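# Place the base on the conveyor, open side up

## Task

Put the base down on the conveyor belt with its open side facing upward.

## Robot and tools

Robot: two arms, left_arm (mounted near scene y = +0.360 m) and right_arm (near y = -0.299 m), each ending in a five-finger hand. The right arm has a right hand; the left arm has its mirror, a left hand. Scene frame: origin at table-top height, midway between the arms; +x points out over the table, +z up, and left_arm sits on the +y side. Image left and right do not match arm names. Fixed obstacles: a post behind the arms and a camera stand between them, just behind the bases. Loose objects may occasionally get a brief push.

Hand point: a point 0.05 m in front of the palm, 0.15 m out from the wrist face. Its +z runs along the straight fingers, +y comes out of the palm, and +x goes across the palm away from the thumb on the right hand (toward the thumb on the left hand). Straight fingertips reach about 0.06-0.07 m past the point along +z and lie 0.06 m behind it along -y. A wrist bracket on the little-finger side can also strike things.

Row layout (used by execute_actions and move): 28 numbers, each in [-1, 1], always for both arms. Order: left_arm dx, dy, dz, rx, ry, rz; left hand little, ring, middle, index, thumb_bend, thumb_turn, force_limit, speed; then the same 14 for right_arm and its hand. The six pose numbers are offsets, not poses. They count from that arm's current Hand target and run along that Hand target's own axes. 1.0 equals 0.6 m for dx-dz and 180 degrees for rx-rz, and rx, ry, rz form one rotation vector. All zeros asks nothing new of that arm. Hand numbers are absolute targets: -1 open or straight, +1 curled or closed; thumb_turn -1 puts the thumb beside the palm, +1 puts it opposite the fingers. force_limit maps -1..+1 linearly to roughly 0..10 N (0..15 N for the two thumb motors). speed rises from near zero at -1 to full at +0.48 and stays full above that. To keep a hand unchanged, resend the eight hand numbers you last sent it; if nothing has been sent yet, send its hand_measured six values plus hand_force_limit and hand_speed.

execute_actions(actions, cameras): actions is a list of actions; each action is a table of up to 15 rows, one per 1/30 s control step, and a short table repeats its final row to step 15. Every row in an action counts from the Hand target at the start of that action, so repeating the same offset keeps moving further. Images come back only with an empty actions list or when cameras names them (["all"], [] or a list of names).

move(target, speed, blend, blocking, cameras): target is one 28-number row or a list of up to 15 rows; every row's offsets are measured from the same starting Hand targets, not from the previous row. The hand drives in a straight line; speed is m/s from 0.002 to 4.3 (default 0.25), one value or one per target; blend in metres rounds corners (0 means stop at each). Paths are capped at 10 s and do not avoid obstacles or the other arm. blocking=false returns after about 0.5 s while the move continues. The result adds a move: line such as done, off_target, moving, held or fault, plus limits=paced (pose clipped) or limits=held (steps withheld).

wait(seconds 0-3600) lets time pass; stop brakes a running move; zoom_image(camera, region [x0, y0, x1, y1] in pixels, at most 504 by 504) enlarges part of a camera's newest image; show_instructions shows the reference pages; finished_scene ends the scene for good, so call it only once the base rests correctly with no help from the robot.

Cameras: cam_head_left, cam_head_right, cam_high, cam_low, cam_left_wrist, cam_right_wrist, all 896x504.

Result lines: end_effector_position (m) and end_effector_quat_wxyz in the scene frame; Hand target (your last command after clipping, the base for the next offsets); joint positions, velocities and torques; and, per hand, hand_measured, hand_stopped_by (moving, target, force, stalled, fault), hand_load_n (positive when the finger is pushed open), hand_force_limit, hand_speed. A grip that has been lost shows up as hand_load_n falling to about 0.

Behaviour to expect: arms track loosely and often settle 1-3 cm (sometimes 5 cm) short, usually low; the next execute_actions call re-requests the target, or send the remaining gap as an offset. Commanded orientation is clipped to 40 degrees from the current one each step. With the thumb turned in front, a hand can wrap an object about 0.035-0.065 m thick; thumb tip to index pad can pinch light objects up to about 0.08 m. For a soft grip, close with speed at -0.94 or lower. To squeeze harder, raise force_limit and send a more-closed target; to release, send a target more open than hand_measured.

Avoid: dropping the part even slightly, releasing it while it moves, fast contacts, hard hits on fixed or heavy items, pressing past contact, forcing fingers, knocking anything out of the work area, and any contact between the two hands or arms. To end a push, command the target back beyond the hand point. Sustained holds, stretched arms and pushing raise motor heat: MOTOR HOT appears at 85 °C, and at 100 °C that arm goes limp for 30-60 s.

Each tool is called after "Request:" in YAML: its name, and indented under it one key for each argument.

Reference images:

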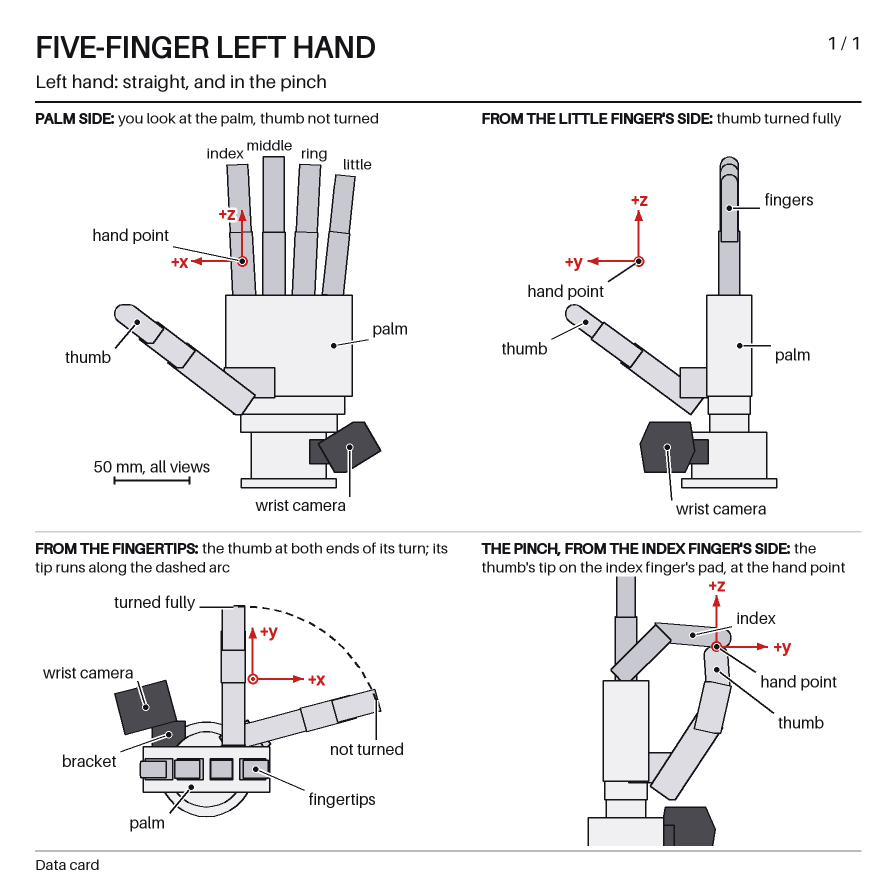

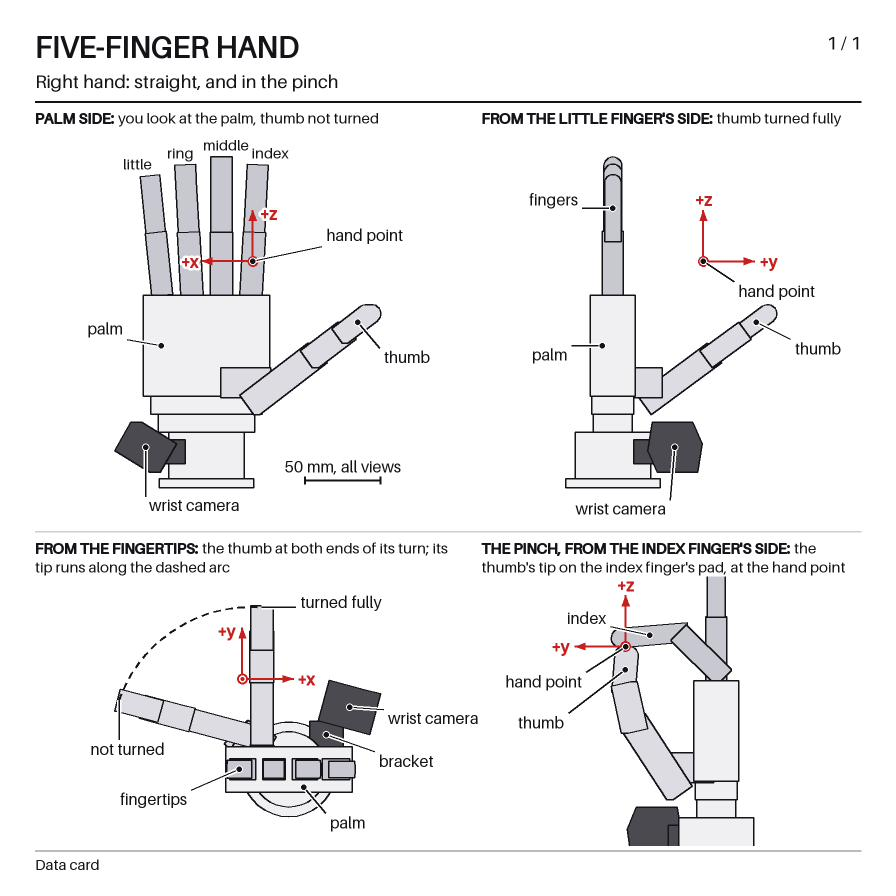

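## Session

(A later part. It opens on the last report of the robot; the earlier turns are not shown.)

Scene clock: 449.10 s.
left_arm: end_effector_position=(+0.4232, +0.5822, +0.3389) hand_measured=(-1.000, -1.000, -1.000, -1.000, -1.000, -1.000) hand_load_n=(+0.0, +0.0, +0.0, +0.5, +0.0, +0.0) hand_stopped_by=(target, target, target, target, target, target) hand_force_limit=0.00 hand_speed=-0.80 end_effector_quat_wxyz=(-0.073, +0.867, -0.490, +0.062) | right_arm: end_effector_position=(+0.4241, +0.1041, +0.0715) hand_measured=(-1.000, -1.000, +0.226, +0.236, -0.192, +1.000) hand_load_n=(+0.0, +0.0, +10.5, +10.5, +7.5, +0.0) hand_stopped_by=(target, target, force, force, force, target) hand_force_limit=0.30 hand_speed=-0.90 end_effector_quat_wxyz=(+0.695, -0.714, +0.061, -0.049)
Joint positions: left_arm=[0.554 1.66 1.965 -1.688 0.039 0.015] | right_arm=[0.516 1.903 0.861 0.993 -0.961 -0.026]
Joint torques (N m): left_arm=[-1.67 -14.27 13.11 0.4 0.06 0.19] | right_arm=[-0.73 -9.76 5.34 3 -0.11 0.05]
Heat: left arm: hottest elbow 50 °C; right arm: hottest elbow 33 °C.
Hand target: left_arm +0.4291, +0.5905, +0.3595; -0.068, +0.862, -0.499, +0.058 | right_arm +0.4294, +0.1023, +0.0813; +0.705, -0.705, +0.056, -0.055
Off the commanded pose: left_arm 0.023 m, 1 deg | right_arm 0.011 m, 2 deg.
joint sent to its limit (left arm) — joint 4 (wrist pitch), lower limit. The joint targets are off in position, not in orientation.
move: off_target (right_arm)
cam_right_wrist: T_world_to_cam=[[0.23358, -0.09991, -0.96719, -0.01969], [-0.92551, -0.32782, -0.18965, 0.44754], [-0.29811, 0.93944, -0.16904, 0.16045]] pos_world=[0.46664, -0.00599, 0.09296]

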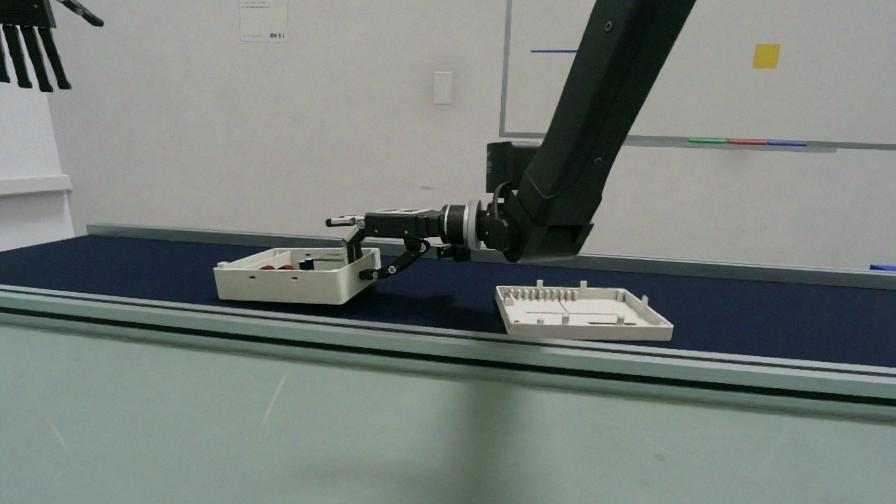

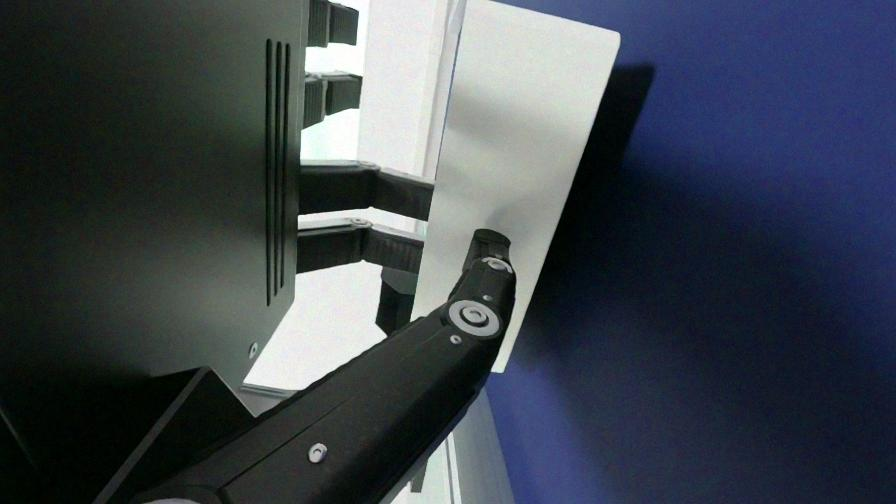

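Request:
move:
  target: [0,0,0,0,0,0,-1,-1,-1,-1,-1,-1,0,-0.8,0,0.0183,-0.0015,0.006,0,0,-1,-1,0.45,0.45,0.3,1,0.3,-0.9]
  speed: 0.02
  cameras: ["cam_low","cam_left_wrist","cam_right_wrist"]

Request:
zoom_image:
  camera: "cam_low"
  region: [200, 230, 420, 330]

Scene clock: 453.37 s.
left_arm: end_effector_position=(+0.4232, +0.5822, +0.3389) hand_measured=(-1.000, -1.000, -1.000, -1.000, -1.000, -1.000) hand_load_n=(+0.0, +0.0, +0.0, +0.0, +0.0, +0.0) hand_stopped_by=(target, target, target, target, target, target) hand_force_limit=0.00 hand_speed=-0.80 end_effector_quat_wxyz=(-0.073, +0.867, -0.490, +0.062) | right_arm: end_effector_position=(+0.4247, +0.1028, +0.0621) hand_measured=(-1.000, -1.000, +0.226, +0.236, -0.192, +1.000) hand_load_n=(+0.0, +0.0, +10.0, +9.5, +8.5, +0.0) hand_stopped_by=(target, target, force, force, force, target) hand_force_limit=0.30 hand_speed=-0.90 end_effector_quat_wxyz=(+0.703, -0.707, +0.057, -0.049)
Joint positions: left_arm=[0.554 1.66 1.965 -1.688 0.039 0.015] | right_arm=[0.509 1.946 0.861 1.074 -0.974 0.001]
Joint torques (N m): left_arm=[-1.61 -14.39 13.11 0.42 0.05 0.19] | right_arm=[-0.73 -9.88 4.75 2.95 -0.09 0.04]
Heat: left arm: hottest elbow 51 °C; right arm: hottest elbow 33 °C.
Hand target: left_arm +0.4291, +0.5905, +0.3595; -0.068, +0.862, -0.499, +0.058 | right_arm +0.4292, +0.1014, +0.0703; +0.711, -0.699, +0.055, -0.056
Off the commanded pose: left_arm 0.023 m, 1 deg | right_arm 0.009 m, 2 deg.
joint sent to its limit (left arm) — joint 4 (wrist pitch), lower limit. The joint targets are off in position, not in orientation.
move: done
cam_left_wrist: T_world_to_cam=[[0.9507, 0.23853, 0.19816, -0.60744], [0.12849, -0.88457, 0.44835, 0.31376], [0.28223, -0.40079, -0.87162, 0.52946]] pos_world=[0.38775, 0.63464, 0.44118]
cam_right_wrist: T_world_to_cam=[[0.24086, -0.07797, -0.96742, -0.03438], [-0.92226, -0.32891, -0.20311, 0.44537], [-0.30235, 0.94114, -0.15113, 0.16078]] pos_world=[0.46764, -0.00751, 0.0815]

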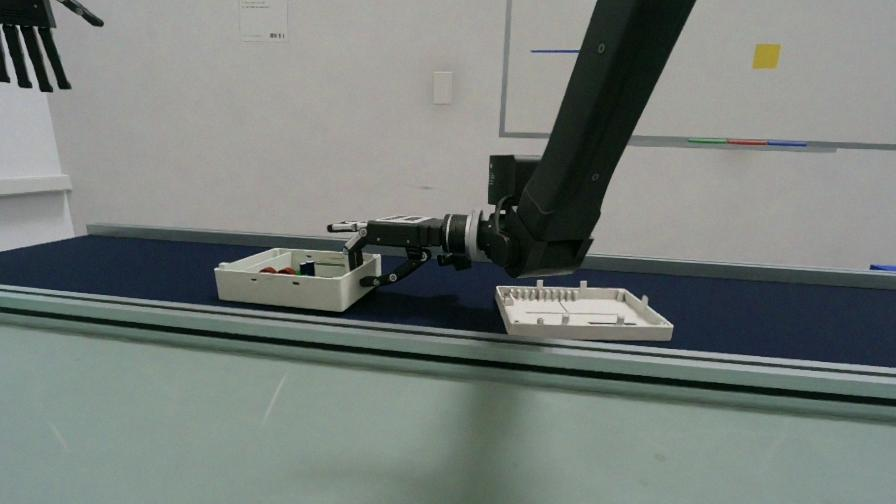

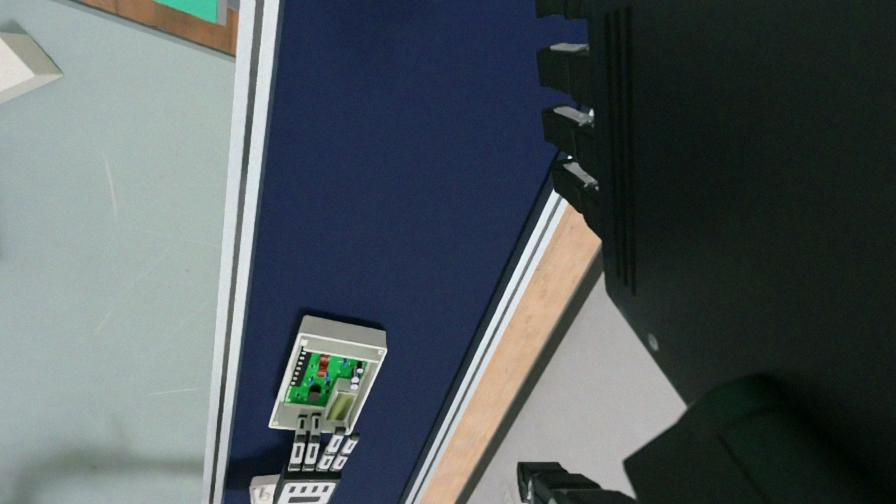

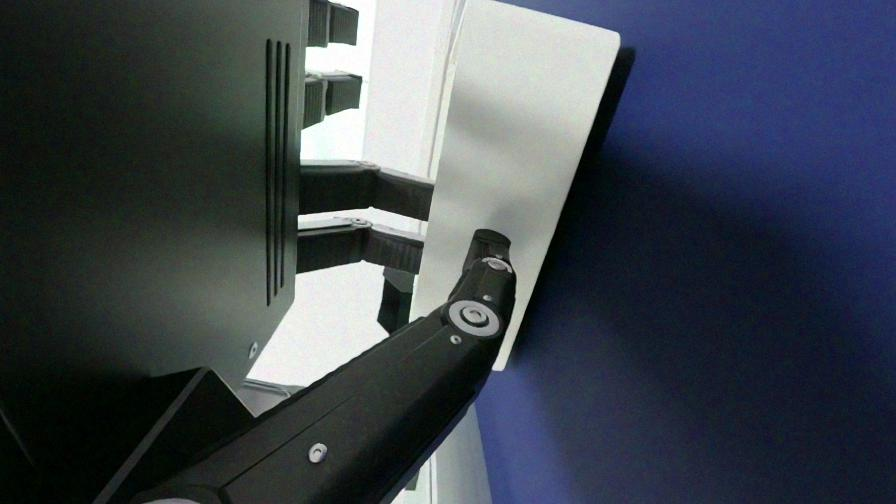

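Scaled by 2.291 from the camera's image (finer frame: 1280x720).

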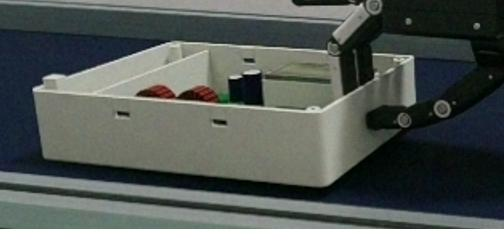

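Request:
move:
  target: [0,0,0,0,0,0,-1,-1,-1,-1,-1,-1,0,-0.8,0,0.0117,0,0.004,0,0,-1,-1,0.45,0.45,0.3,1,0.3,-0.9]
  speed: 0.02
  cameras: ["cam_low","cam_right_wrist"]

Request:
zoom_image:
  camera: "cam_low"
  region: [200, 230, 420, 330]

Scene clock: 460.00 s.
left_arm: end_effector_position=(+0.4232, +0.5822, +0.3389) hand_measured=(-1.000, -1.000, -1.000, -1.000, -1.000, -1.000) hand_load_n=(+0.0, +0.0, +0.0, +0.0, +0.0, +0.0) hand_stopped_by=(target, target, target, target, target, target) hand_force_limit=0.00 hand_speed=-0.80 end_effector_quat_wxyz=(-0.073, +0.867, -0.490, +0.062) | right_arm: end_effector_position=(+0.4241, +0.1028, +0.0561) hand_measured=(-1.000, -1.000, +0.226, +0.236, -0.192, +1.000) hand_load_n=(-0.5, +0.0, +10.0, +8.5, +8.5, +0.0) hand_stopped_by=(target, target, force, force, force, target) hand_force_limit=0.30 hand_speed=-0.90 end_effector_quat_wxyz=(+0.708, -0.702, +0.055, -0.048)
Joint positions: left_arm=[0.554 1.66 1.965 -1.688 0.039 0.015] | right_arm=[0.508 1.974 0.861 1.127 -0.978 0.023]
Joint torques (N m): left_arm=[-1.67 -14.33 13.11 0.42 0.05 0.19] | right_arm=[-0.62 -9.82 4.57 2.91 -0.06 0.02]
Heat: left arm: hottest elbow 51 °C; right arm: hottest elbow 32 °C.
Hand target: left_arm +0.4291, +0.5905, +0.3595; -0.068, +0.862, -0.499, +0.058 | right_arm +0.4292, +0.1015, +0.0633; +0.716, -0.694, +0.055, -0.056
Off the commanded pose: left_arm 0.023 m, 1 deg | right_arm 0.009 m, 2 deg.
joint sent to its limit (left arm) — joint 4 (wrist pitch), lower limit. The joint targets are off in position, not in orientation.
move: done
cam_right_wrist: T_world_to_cam=[[0.24192, -0.06397, -0.96818, -0.04184], [-0.92107, -0.32894, -0.20841, 0.44339], [-0.30514, 0.94218, -0.1385, 0.16005]] pos_world=[0.46735, -0.00762, 0.07406]

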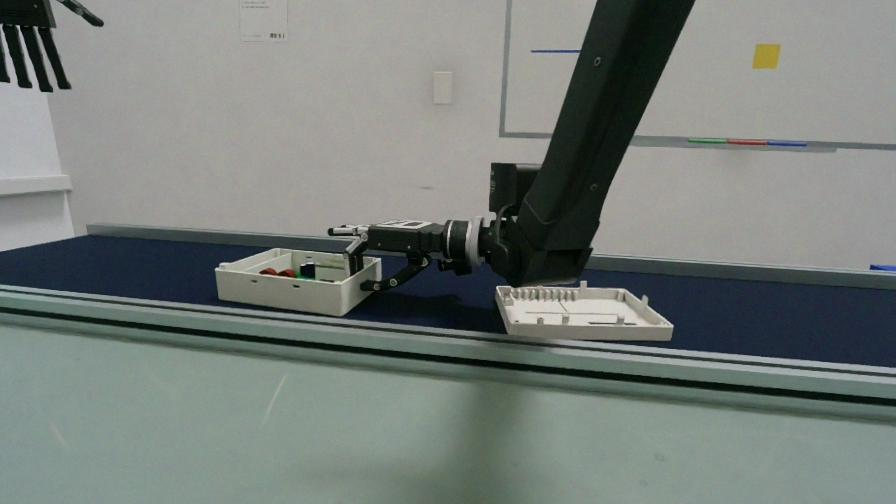

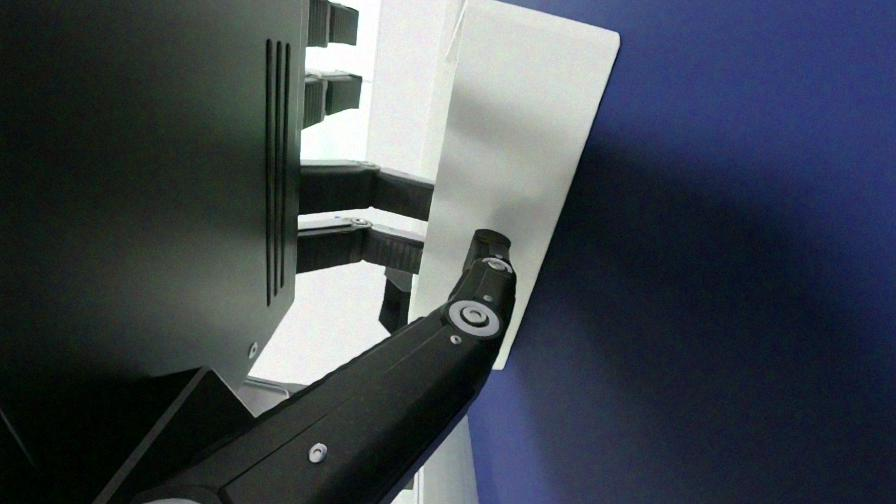

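Scaled by 2.291 from the camera's image (finer frame: 1280x720).

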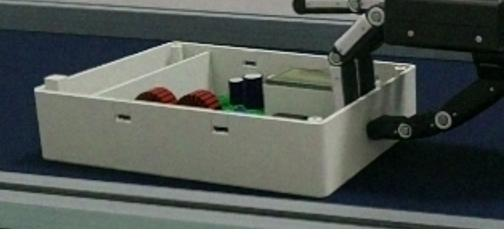

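Request:
move:
  target: [0,0,0,0,0,0,-1,-1,-1,-1,-1,-1,0,-0.8,0,0.0083,0,0.0,0,0,-1,-1,0.45,0.45,0.3,1,0.3,-0.9]
  speed: 0.02
  cameras: ["cam_low","cam_right_wrist"]

Request:
zoom_image:
  camera: "cam_low"
  region: [200, 230, 420, 330]

Request:
zoom_image:
  camera: "cam_right_wrist"
  region: [420, 0, 700, 400]

Scene clock: 465.33 s.
left_arm: end_effector_position=(+0.4232, +0.5822, +0.3389) hand_measured=(-1.000, -1.000, -1.000, -1.000, -1.000, -1.000) hand_load_n=(+0.0, +0.0, +0.0, +0.0, +0.0, +0.0) hand_stopped_by=(target, target, target, target, target, target) hand_force_limit=0.00 hand_speed=-0.80 end_effector_quat_wxyz=(-0.073, +0.867, -0.490, +0.062) | right_arm: end_effector_position=(+0.4239, +0.1031, +0.0560) hand_measured=(-1.000, -1.000, +0.226, +0.236, -0.192, +1.000) hand_load_n=(+0.0, +0.0, +9.5, +8.5, +8.0, +0.0) hand_stopped_by=(target, target, force, force, force, target) hand_force_limit=0.30 hand_speed=-0.90 end_effector_quat_wxyz=(+0.711, -0.700, +0.055, -0.048)
Joint positions: left_arm=[0.554 1.66 1.965 -1.688 0.039 0.015] | right_arm=[0.508 1.98 0.861 1.145 -0.978 0.033]
Joint torques (N m): left_arm=[-1.67 -14.33 13.11 0.43 0.05 0.19] | right_arm=[-0.56 -9.29 4.62 2.67 -0.03 -0.03]
Heat: left arm: hottest elbow 51 °C; right arm: hottest elbow 31 °C.
Hand target: left_arm +0.4291, +0.5905, +0.3595; -0.068, +0.862, -0.499, +0.058 | right_arm +0.4292, +0.1017, +0.0583; +0.716, -0.694, +0.055, -0.056
Off the commanded pose: left_arm 0.023 m, 1 deg | right_arm 0.006 m, 1 deg.
joint sent to its limit (left arm) — joint 4 (wrist pitch), lower limit. The joint targets are off in position, not in orientation.
move: done
cam_right_wrist: T_world_to_cam=[[0.24244, -0.05729, -0.96847, -0.04278], [-0.92093, -0.32758, -0.21116, 0.44334], [-0.30515, 0.94309, -0.13218, 0.15927]] pos_world=[0.46725, -0.00743, 0.07324]

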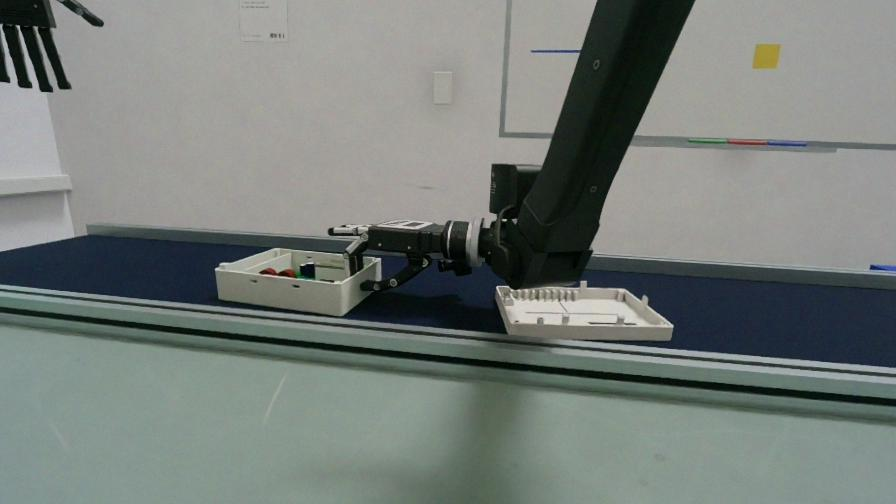

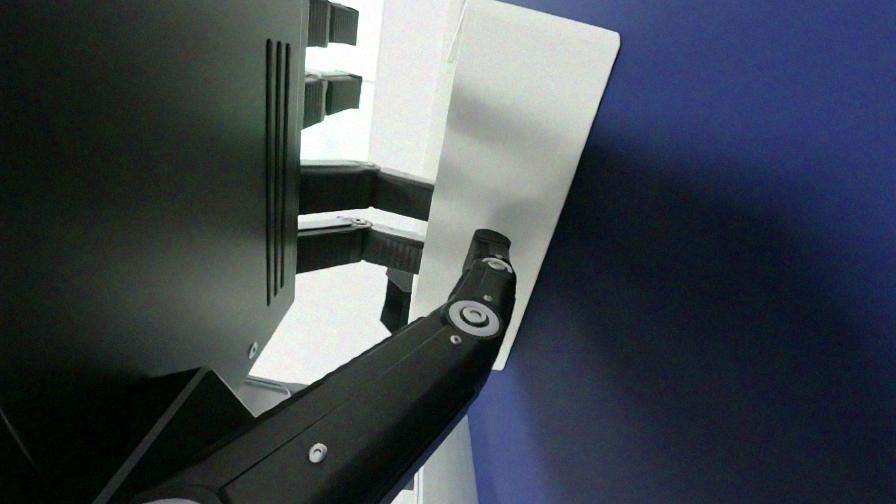

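Scaled by 2.291 from the camera's image (finer frame: 1280x720).

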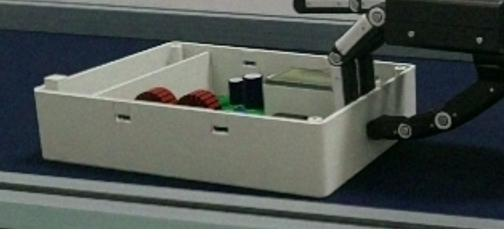

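Scaled by 1.260 from the camera's image (finer frame: 1280x720).

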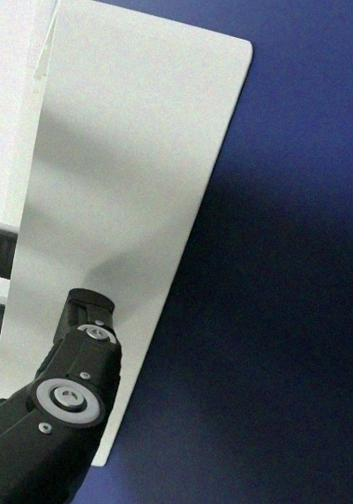

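Request:
move:
  target: [0,0,0,0,0,0,-1,-1,-1,-1,-1,-1,0,-0.8,0,-0.0092,0,0,0,0,-1,-1,0.45,0.45,0.3,1,0.3,-0.9]
  speed: 0.02
  cameras: []

Request:
move:
  target: [0,0,0,0,0,0,-1,-1,-1,-1,-1,-1,0,-0.8,0,0,0,0,0,0,-1,-1,0.45,0.45,-0.25,1,0.3,-0.9]
  speed: 0.02
  cameras: ["cam_right_wrist"]

Scene clock: 472.33 s.
left_arm: end_effector_position=(+0.4232, +0.5822, +0.3389) hand_measured=(-1.000, -1.000, -1.000, -1.000, -1.000, -1.000) hand_load_n=(+0.0, +0.0, +0.0, +0.0, +0.0, +0.0) hand_stopped_by=(target, target, target, target, target, target) hand_force_limit=0.00 hand_speed=-0.80 end_effector_quat_wxyz=(-0.073, +0.867, -0.490, +0.062) | right_arm: end_effector_position=(+0.4239, +0.1031, +0.0560) hand_measured=(-1.000, -1.000, +0.226, +0.236, -0.192, +1.000) hand_load_n=(+0.0, +0.0, +9.5, +9.0, +8.0, +0.0) hand_stopped_by=(target, target, force, force, force, target) hand_force_limit=0.30 hand_speed=-0.90 end_effector_quat_wxyz=(+0.711, -0.700, +0.055, -0.048)
Joint positions: left_arm=[0.554 1.66 1.965 -1.688 0.039 0.015] | right_arm=[0.508 1.98 0.861 1.145 -0.978 0.033]
Joint torques (N m): left_arm=[-1.67 -14.39 13.11 0.4 0.06 0.19] | right_arm=[-0.56 -10.34 4.53 2.1 -0.04 -0.03]
Heat: left arm: hottest elbow 51 °C; right arm: hottest elbow 31 °C.
Hand target: left_arm +0.4291, +0.5905, +0.3595; -0.068, +0.862, -0.499, +0.058 | right_arm +0.4292, +0.1015, +0.0638; +0.716, -0.694, +0.055, -0.056
Off the commanded pose: left_arm 0.023 m, 1 deg | right_arm 0.010 m, 1 deg.
joint sent to its limit (left arm) — joint 4 (wrist pitch), lower limit. The joint targets are off in position, not in orientation.
move: done

Scene clock: 473.30 s.
left_arm: end_effector_position=(+0.4232, +0.5822, +0.3389) hand_measured=(-1.000, -1.000, -1.000, -1.000, -1.000, -1.000) hand_load_n=(+0.0, +0.0, +0.0, +0.0, +0.0, +0.0) hand_stopped_by=(target, target, target, target, target, target) hand_force_limit=0.00 hand_speed=-0.80 end_effector_quat_wxyz=(-0.073, +0.867, -0.490, +0.062) | right_arm: end_effector_position=(+0.4239, +0.1031, +0.0560) hand_measured=(-1.000, -1.000, +0.226, +0.236, -0.248, +1.000) hand_load_n=(+0.0, +0.0, +9.0, +8.0, -2.0, +0.0) hand_stopped_by=(target, target, force, force, target, target) hand_force_limit=0.30 hand_speed=-0.90 end_effector_quat_wxyz=(+0.711, -0.700, +0.055, -0.048)
Joint positions: left_arm=[0.554 1.66 1.965 -1.688 0.039 0.015] | right_arm=[0.508 1.98 0.861 1.145 -0.978 0.033]
Joint torques (N m): left_arm=[-1.67 -14.39 13.11 0.42 0.05 0.19] | right_arm=[-0.56 -10.34 4.53 2.1 -0.04 -0.03]
Heat: left arm: hottest elbow 51 °C; right arm: hottest elbow 31 °C.
Hand target: left_arm +0.4291, +0.5905, +0.3595; -0.068, +0.862, -0.499, +0.058 | right_arm +0.4292, +0.1015, +0.0638; +0.716, -0.694, +0.055, -0.056
Off the commanded pose: left_arm 0.023 m, 1 deg | right_arm 0.010 m, 1 deg.
joint sent to its limit (left arm) — joint 4 (wrist pitch), lower limit. The joint targets are off in position, not in orientation.
move: done
cam_right_wrist: T_world_to_cam=[[0.24244, -0.05729, -0.96847, -0.04278], [-0.92093, -0.32758, -0.21116, 0.44334], [-0.30515, 0.94309, -0.13218, 0.15927]] pos_world=[0.46725, -0.00743, 0.07324]

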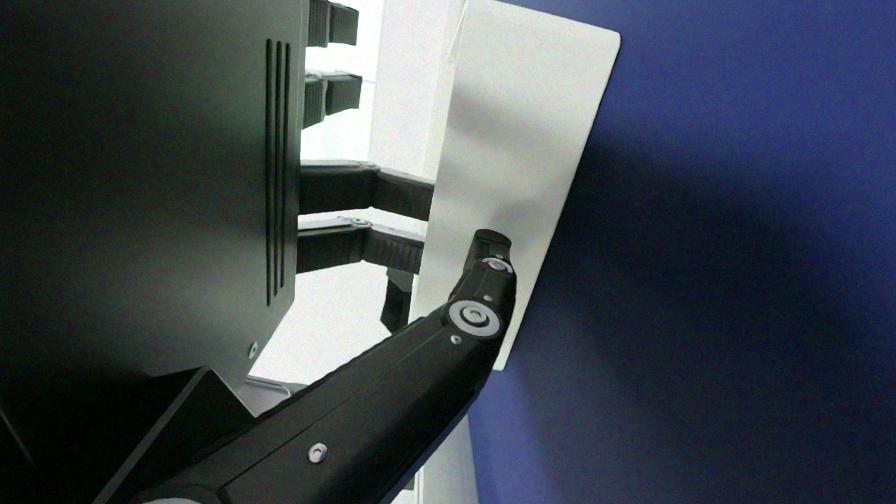

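Request:
move:
  target: [0,0,0,0,0,0,-1,-1,-1,-1,-1,-1,0,-0.8,0,0,0,0,0,0,-1,-1,0.17,0.17,-0.3,1,0.3,-0.9]
  speed: 0.02
  cameras: ["cam_right_wrist","cam_low"]

Scene clock: 476.20 s.
left_arm: end_effector_position=(+0.4232, +0.5822, +0.3389) hand_measured=(-1.000, -1.000, -1.000, -1.000, -1.000, -1.000) hand_load_n=(+0.0, +0.0, +0.0, +0.5, +0.0, +0.0) hand_stopped_by=(target, target, target, target, target, target) hand_force_limit=0.00 hand_speed=-0.80 end_effector_quat_wxyz=(-0.073, +0.867, -0.490, +0.062) | right_arm: end_effector_position=(+0.4244, +0.1025, +0.0563) hand_measured=(-1.000, -1.000, +0.170, +0.170, -0.300, +1.000) hand_load_n=(+0.0, +0.0, +0.5, +0.0, +0.0, +0.0) hand_stopped_by=(target, target, target, target, target, target) hand_force_limit=0.30 hand_speed=-0.90 end_effector_quat_wxyz=(+0.711, -0.699, +0.059, -0.046)
Joint positions: left_arm=[0.554 1.66 1.965 -1.688 0.039 0.015] | right_arm=[0.506 1.98 0.861 1.145 -0.977 0.041]
Joint torques (N m): left_arm=[-1.67 -14.39 13.12 0.42 0.05 0.19] | right_arm=[-0.5 -10.34 4.53 2.09 -0.04 -0.04]
Heat: left arm: hottest elbow 51 °C; right arm: hottest elbow 30 °C.
Hand target: left_arm +0.4291, +0.5905, +0.3595; -0.068, +0.862, -0.499, +0.058 | right_arm +0.4292, +0.1015, +0.0638; +0.716, -0.694, +0.055, -0.056
Off the commanded pose: left_arm 0.023 m, 1 deg | right_arm 0.009 m, 2 deg.
joint sent to its limit (left arm) — joint 4 (wrist pitch), lower limit. The joint targets are off in position, not in orientation.
move: done
cam_right_wrist: T_world_to_cam=[[0.23483, -0.05689, -0.97037, -0.03939], [-0.9235, -0.32456, -0.20446, 0.44407], [-0.30332, 0.94415, -0.12876, 0.1589]] pos_world=[0.46755, -0.00813, 0.07303]
Images, in order (width x height): cam_low 896x504, cam_right_wrist 896x504.

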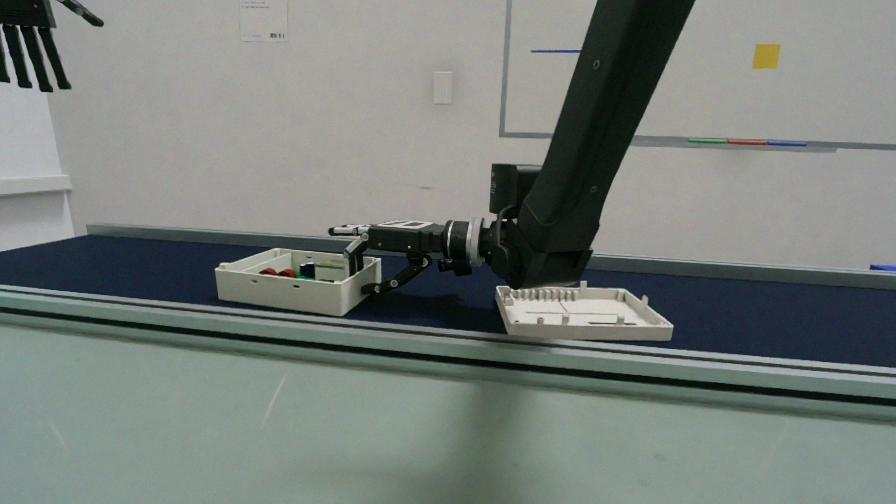

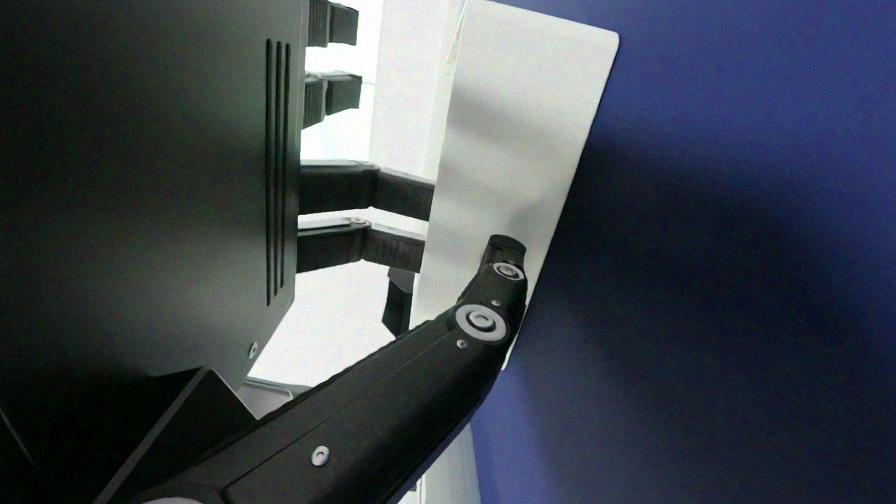

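Request:
move:
  target:
    - [0,0,0,0,0,0,-1,-1,-1,-1,-1,-1,0,-0.8,0,0,0,0,0,0,-1,-1,0.1,0.1,-0.3,1,0.3,-0.9]
    - [0,0,0,0,0,0,-1,-1,-1,-1,-1,-1,0,-0.8,0,-0.1,0.003,0,0,0,-1,-1,0.1,0.1,-0.3,1,0.3,-0.9]
  speed: 0.05
  cameras: ["cam_right_wrist","cam_low"]

Scene clock: 483.23 s.
left_arm: end_effector_position=(+0.4232, +0.5822, +0.3389) hand_measured=(-1.000, -1.000, -1.000, -1.000, -1.000, -1.000) hand_load_n=(+0.0, +0.0, +0.0, +0.0, +0.0, +0.0) hand_stopped_by=(target, target, target, target, target, target) hand_force_limit=0.00 hand_speed=-0.80 end_effector_quat_wxyz=(-0.073, +0.867, -0.490, +0.062) | right_arm: end_effector_position=(+0.4238, +0.1025, +0.1110) hand_measured=(-1.000, -1.000, +0.100, +0.100, -0.300, +1.000) hand_load_n=(+0.0, +0.0, +0.0, +0.0, +0.0, +0.0) hand_stopped_by=(target, target, target, target, target, target) hand_force_limit=0.30 hand_speed=-0.90 end_effector_quat_wxyz=(+0.712, -0.698, +0.058, -0.046)
Joint positions: left_arm=[0.554 1.66 1.965 -1.688 0.039 0.015] | right_arm=[0.506 1.839 0.861 1.01 -0.978 0.044]
Joint torques (N m): left_arm=[-1.67 -14.39 13.11 0.42 0.05 0.19] | right_arm=[-0.56 -10.75 5.91 1.09 -0.04 -0.05]
Heat: left arm: hottest elbow 51 °C; right arm: hottest elbow 30 °C.
Hand target: left_arm +0.4291, +0.5905, +0.3595; -0.068, +0.862, -0.499, +0.058 | right_arm +0.4292, +0.1015, +0.1238; +0.716, -0.694, +0.055, -0.056
Off the commanded pose: left_arm 0.023 m, 1 deg | right_arm 0.014 m, 1 deg.
joint sent to its limit (left arm) — joint 4 (wrist pitch), lower limit. The joint targets are off in position, not in orientation.
move: off_target (right_arm)
cam_right_wrist: T_world_to_cam=[[0.23741, -0.05352, -0.96993, 0.01236], [-0.92245, -0.32542, -0.20783, 0.45465], [-0.30451, 0.94405, -0.12663, 0.16615]] pos_world=[0.46705, -0.00824, 0.12752]
Images, in order (width x height): cam_low 896x504, cam_right_wrist 896x504.

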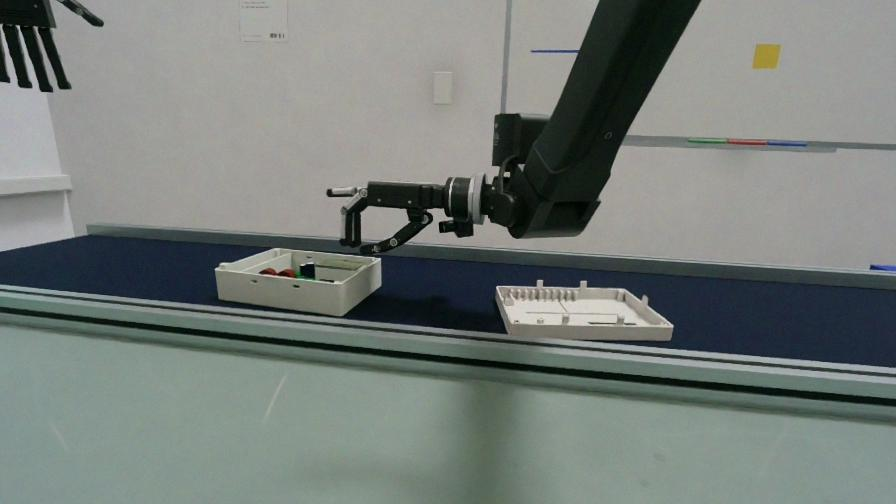

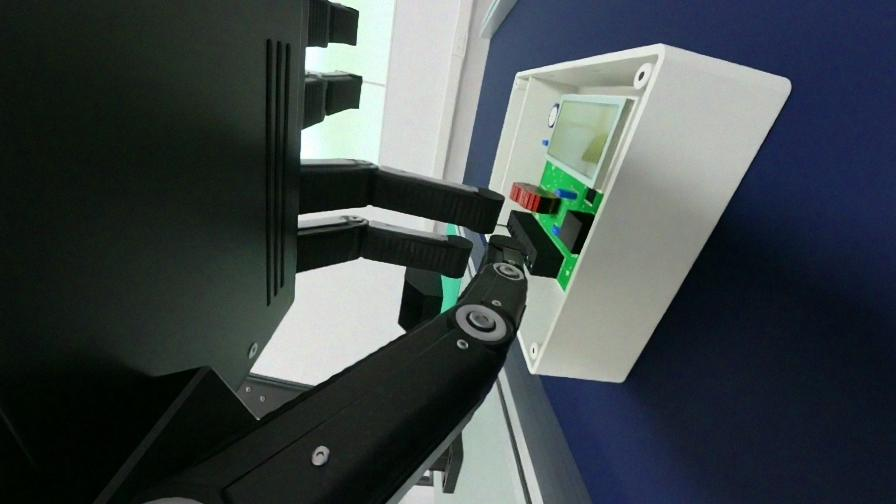

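Request:
move:
  target:
    - [0,0,0,0,0,0,-1,-1,-1,-1,-1,-1,0,-0.8,0,-0.18,0.006,0,0,0,-1,-1,0.1,0.1,-0.3,1,0.3,-0.9]
    - [0,0,0,0,0,0,-1,-1,-1,-1,-1,-1,0,-0.8,-0.15,-0.22,-0.1,0,0,0,-1,-1,0.1,0.1,-0.3,1,0.3,-0.9]
  speed: 0.12
  blend: 0.03
  cameras: ["all"]

Scene clock: 488.87 s.
left_arm: end_effector_position=(+0.4232, +0.5822, +0.3389) hand_measured=(-1.000, -1.000, -1.000, -1.000, -1.000, -1.000) hand_load_n=(+0.0, +0.0, +0.0, +0.0, -0.5, +0.0) hand_stopped_by=(target, target, target, target, target, target) hand_force_limit=0.00 hand_speed=-0.80 end_effector_quat_wxyz=(-0.073, +0.867, -0.490, +0.062) | right_arm: end_effector_position=(+0.3277, +0.0573, +0.2487) hand_measured=(-1.000, -1.000, +0.100, +0.100, -0.300, +1.000) hand_load_n=(+0.0, +0.0, +0.0, +0.0, +0.0, +0.0) hand_stopped_by=(target, target, target, target, target, target) hand_force_limit=0.30 hand_speed=-0.90 end_effector_quat_wxyz=(+0.715, -0.696, +0.054, -0.047)
Joint positions: left_arm=[0.554 1.66 1.965 -1.688 0.039 0.015] | right_arm=[0.506 1.287 0.683 0.649 -0.983 0.05]
Joint torques (N m): left_arm=[-1.67 -14.39 13.11 0.42 0.06 0.18] | right_arm=[-0.79 -5.77 7.49 1.07 -0.09 -0.11]
Heat: left arm: hottest elbow 51 °C; right arm: hottest elbow 30 °C.
Hand target: left_arm +0.4291, +0.5905, +0.3595; -0.068, +0.862, -0.499, +0.058 | right_arm +0.3304, +0.0524, +0.2540; +0.716, -0.694, +0.055, -0.056
Off the commanded pose: left_arm 0.023 m, 1 deg | right_arm 0.008 m, 1 deg.
joint sent to its limit (left arm) — joint 4 (wrist pitch), lower limit. The joint targets are off in position, not in orientation.
move: done
cam_left_wrist: T_world_to_cam=[[0.9507, 0.23853, 0.19816, -0.60744], [0.12849, -0.88457, 0.44835, 0.31376], [0.28223, -0.40079, -0.87162, 0.52946]] pos_world=[0.38775, 0.63464, 0.44118]
cam_right_wrist: T_world_to_cam=[[0.24394, -0.04592, -0.9687, 0.16349], [-0.9195, -0.32843, -0.21598, 0.38117], [-0.30823, 0.94341, -0.12234, 0.19709]] pos_world=[0.37136, -0.05324, 0.26481]

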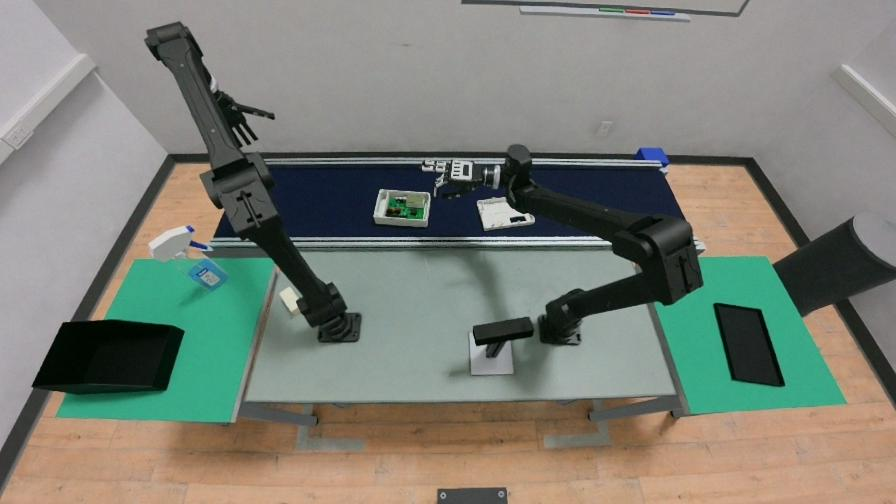

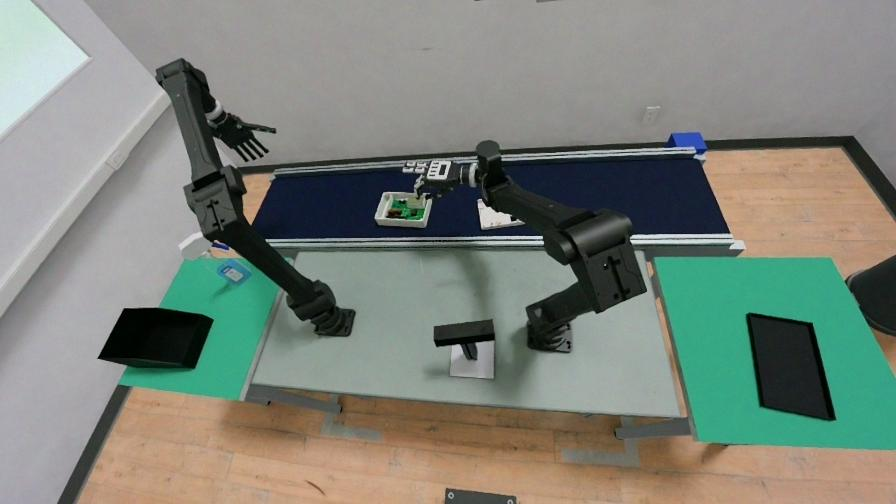

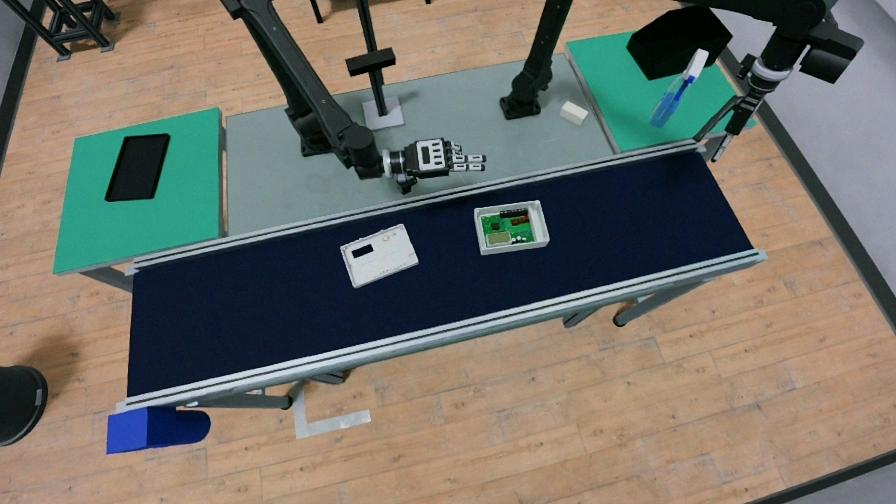

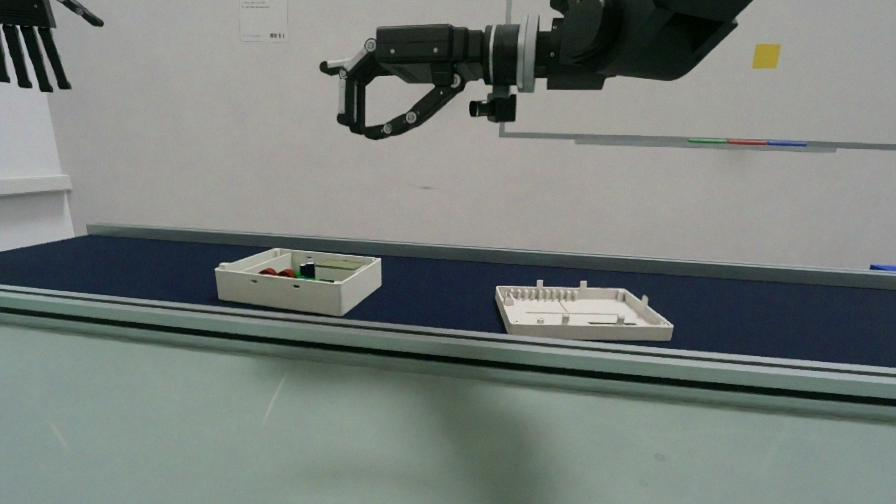

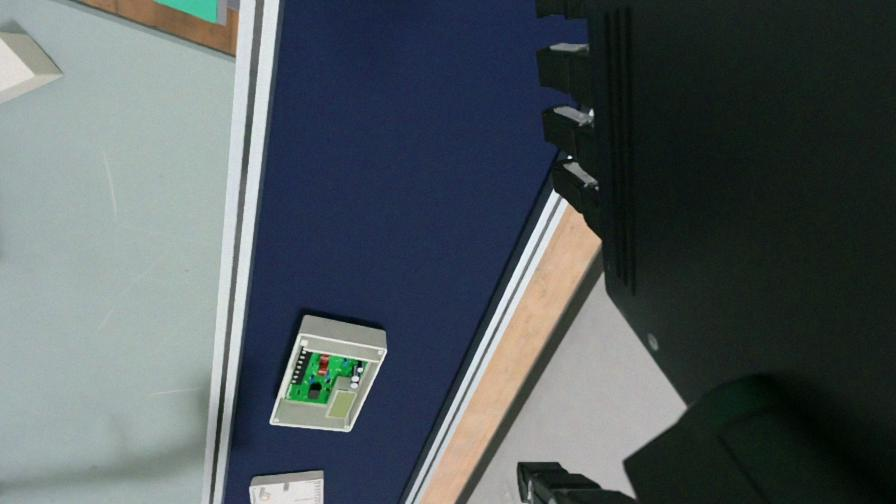

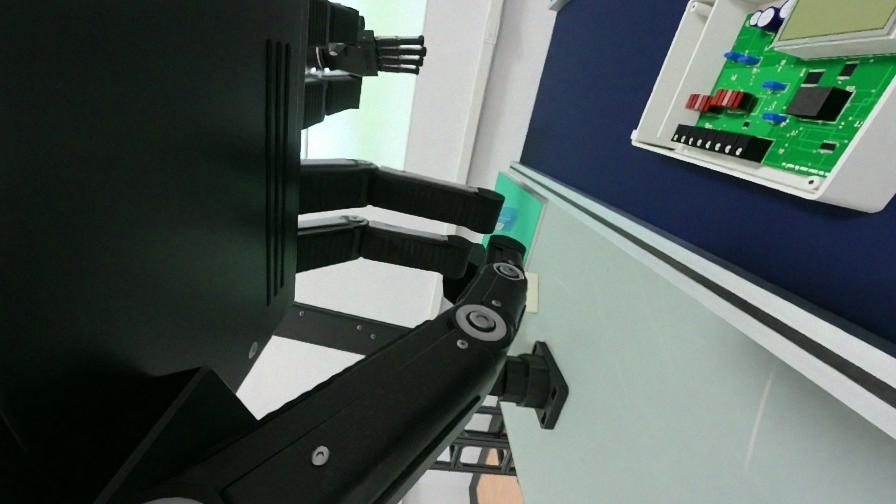

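The base is resting flat on the conveyor belt with its open side up, between the rails and clear of the cover. Both hands are off it.

Request:
finished_scene:

The scene is finished: the task was done.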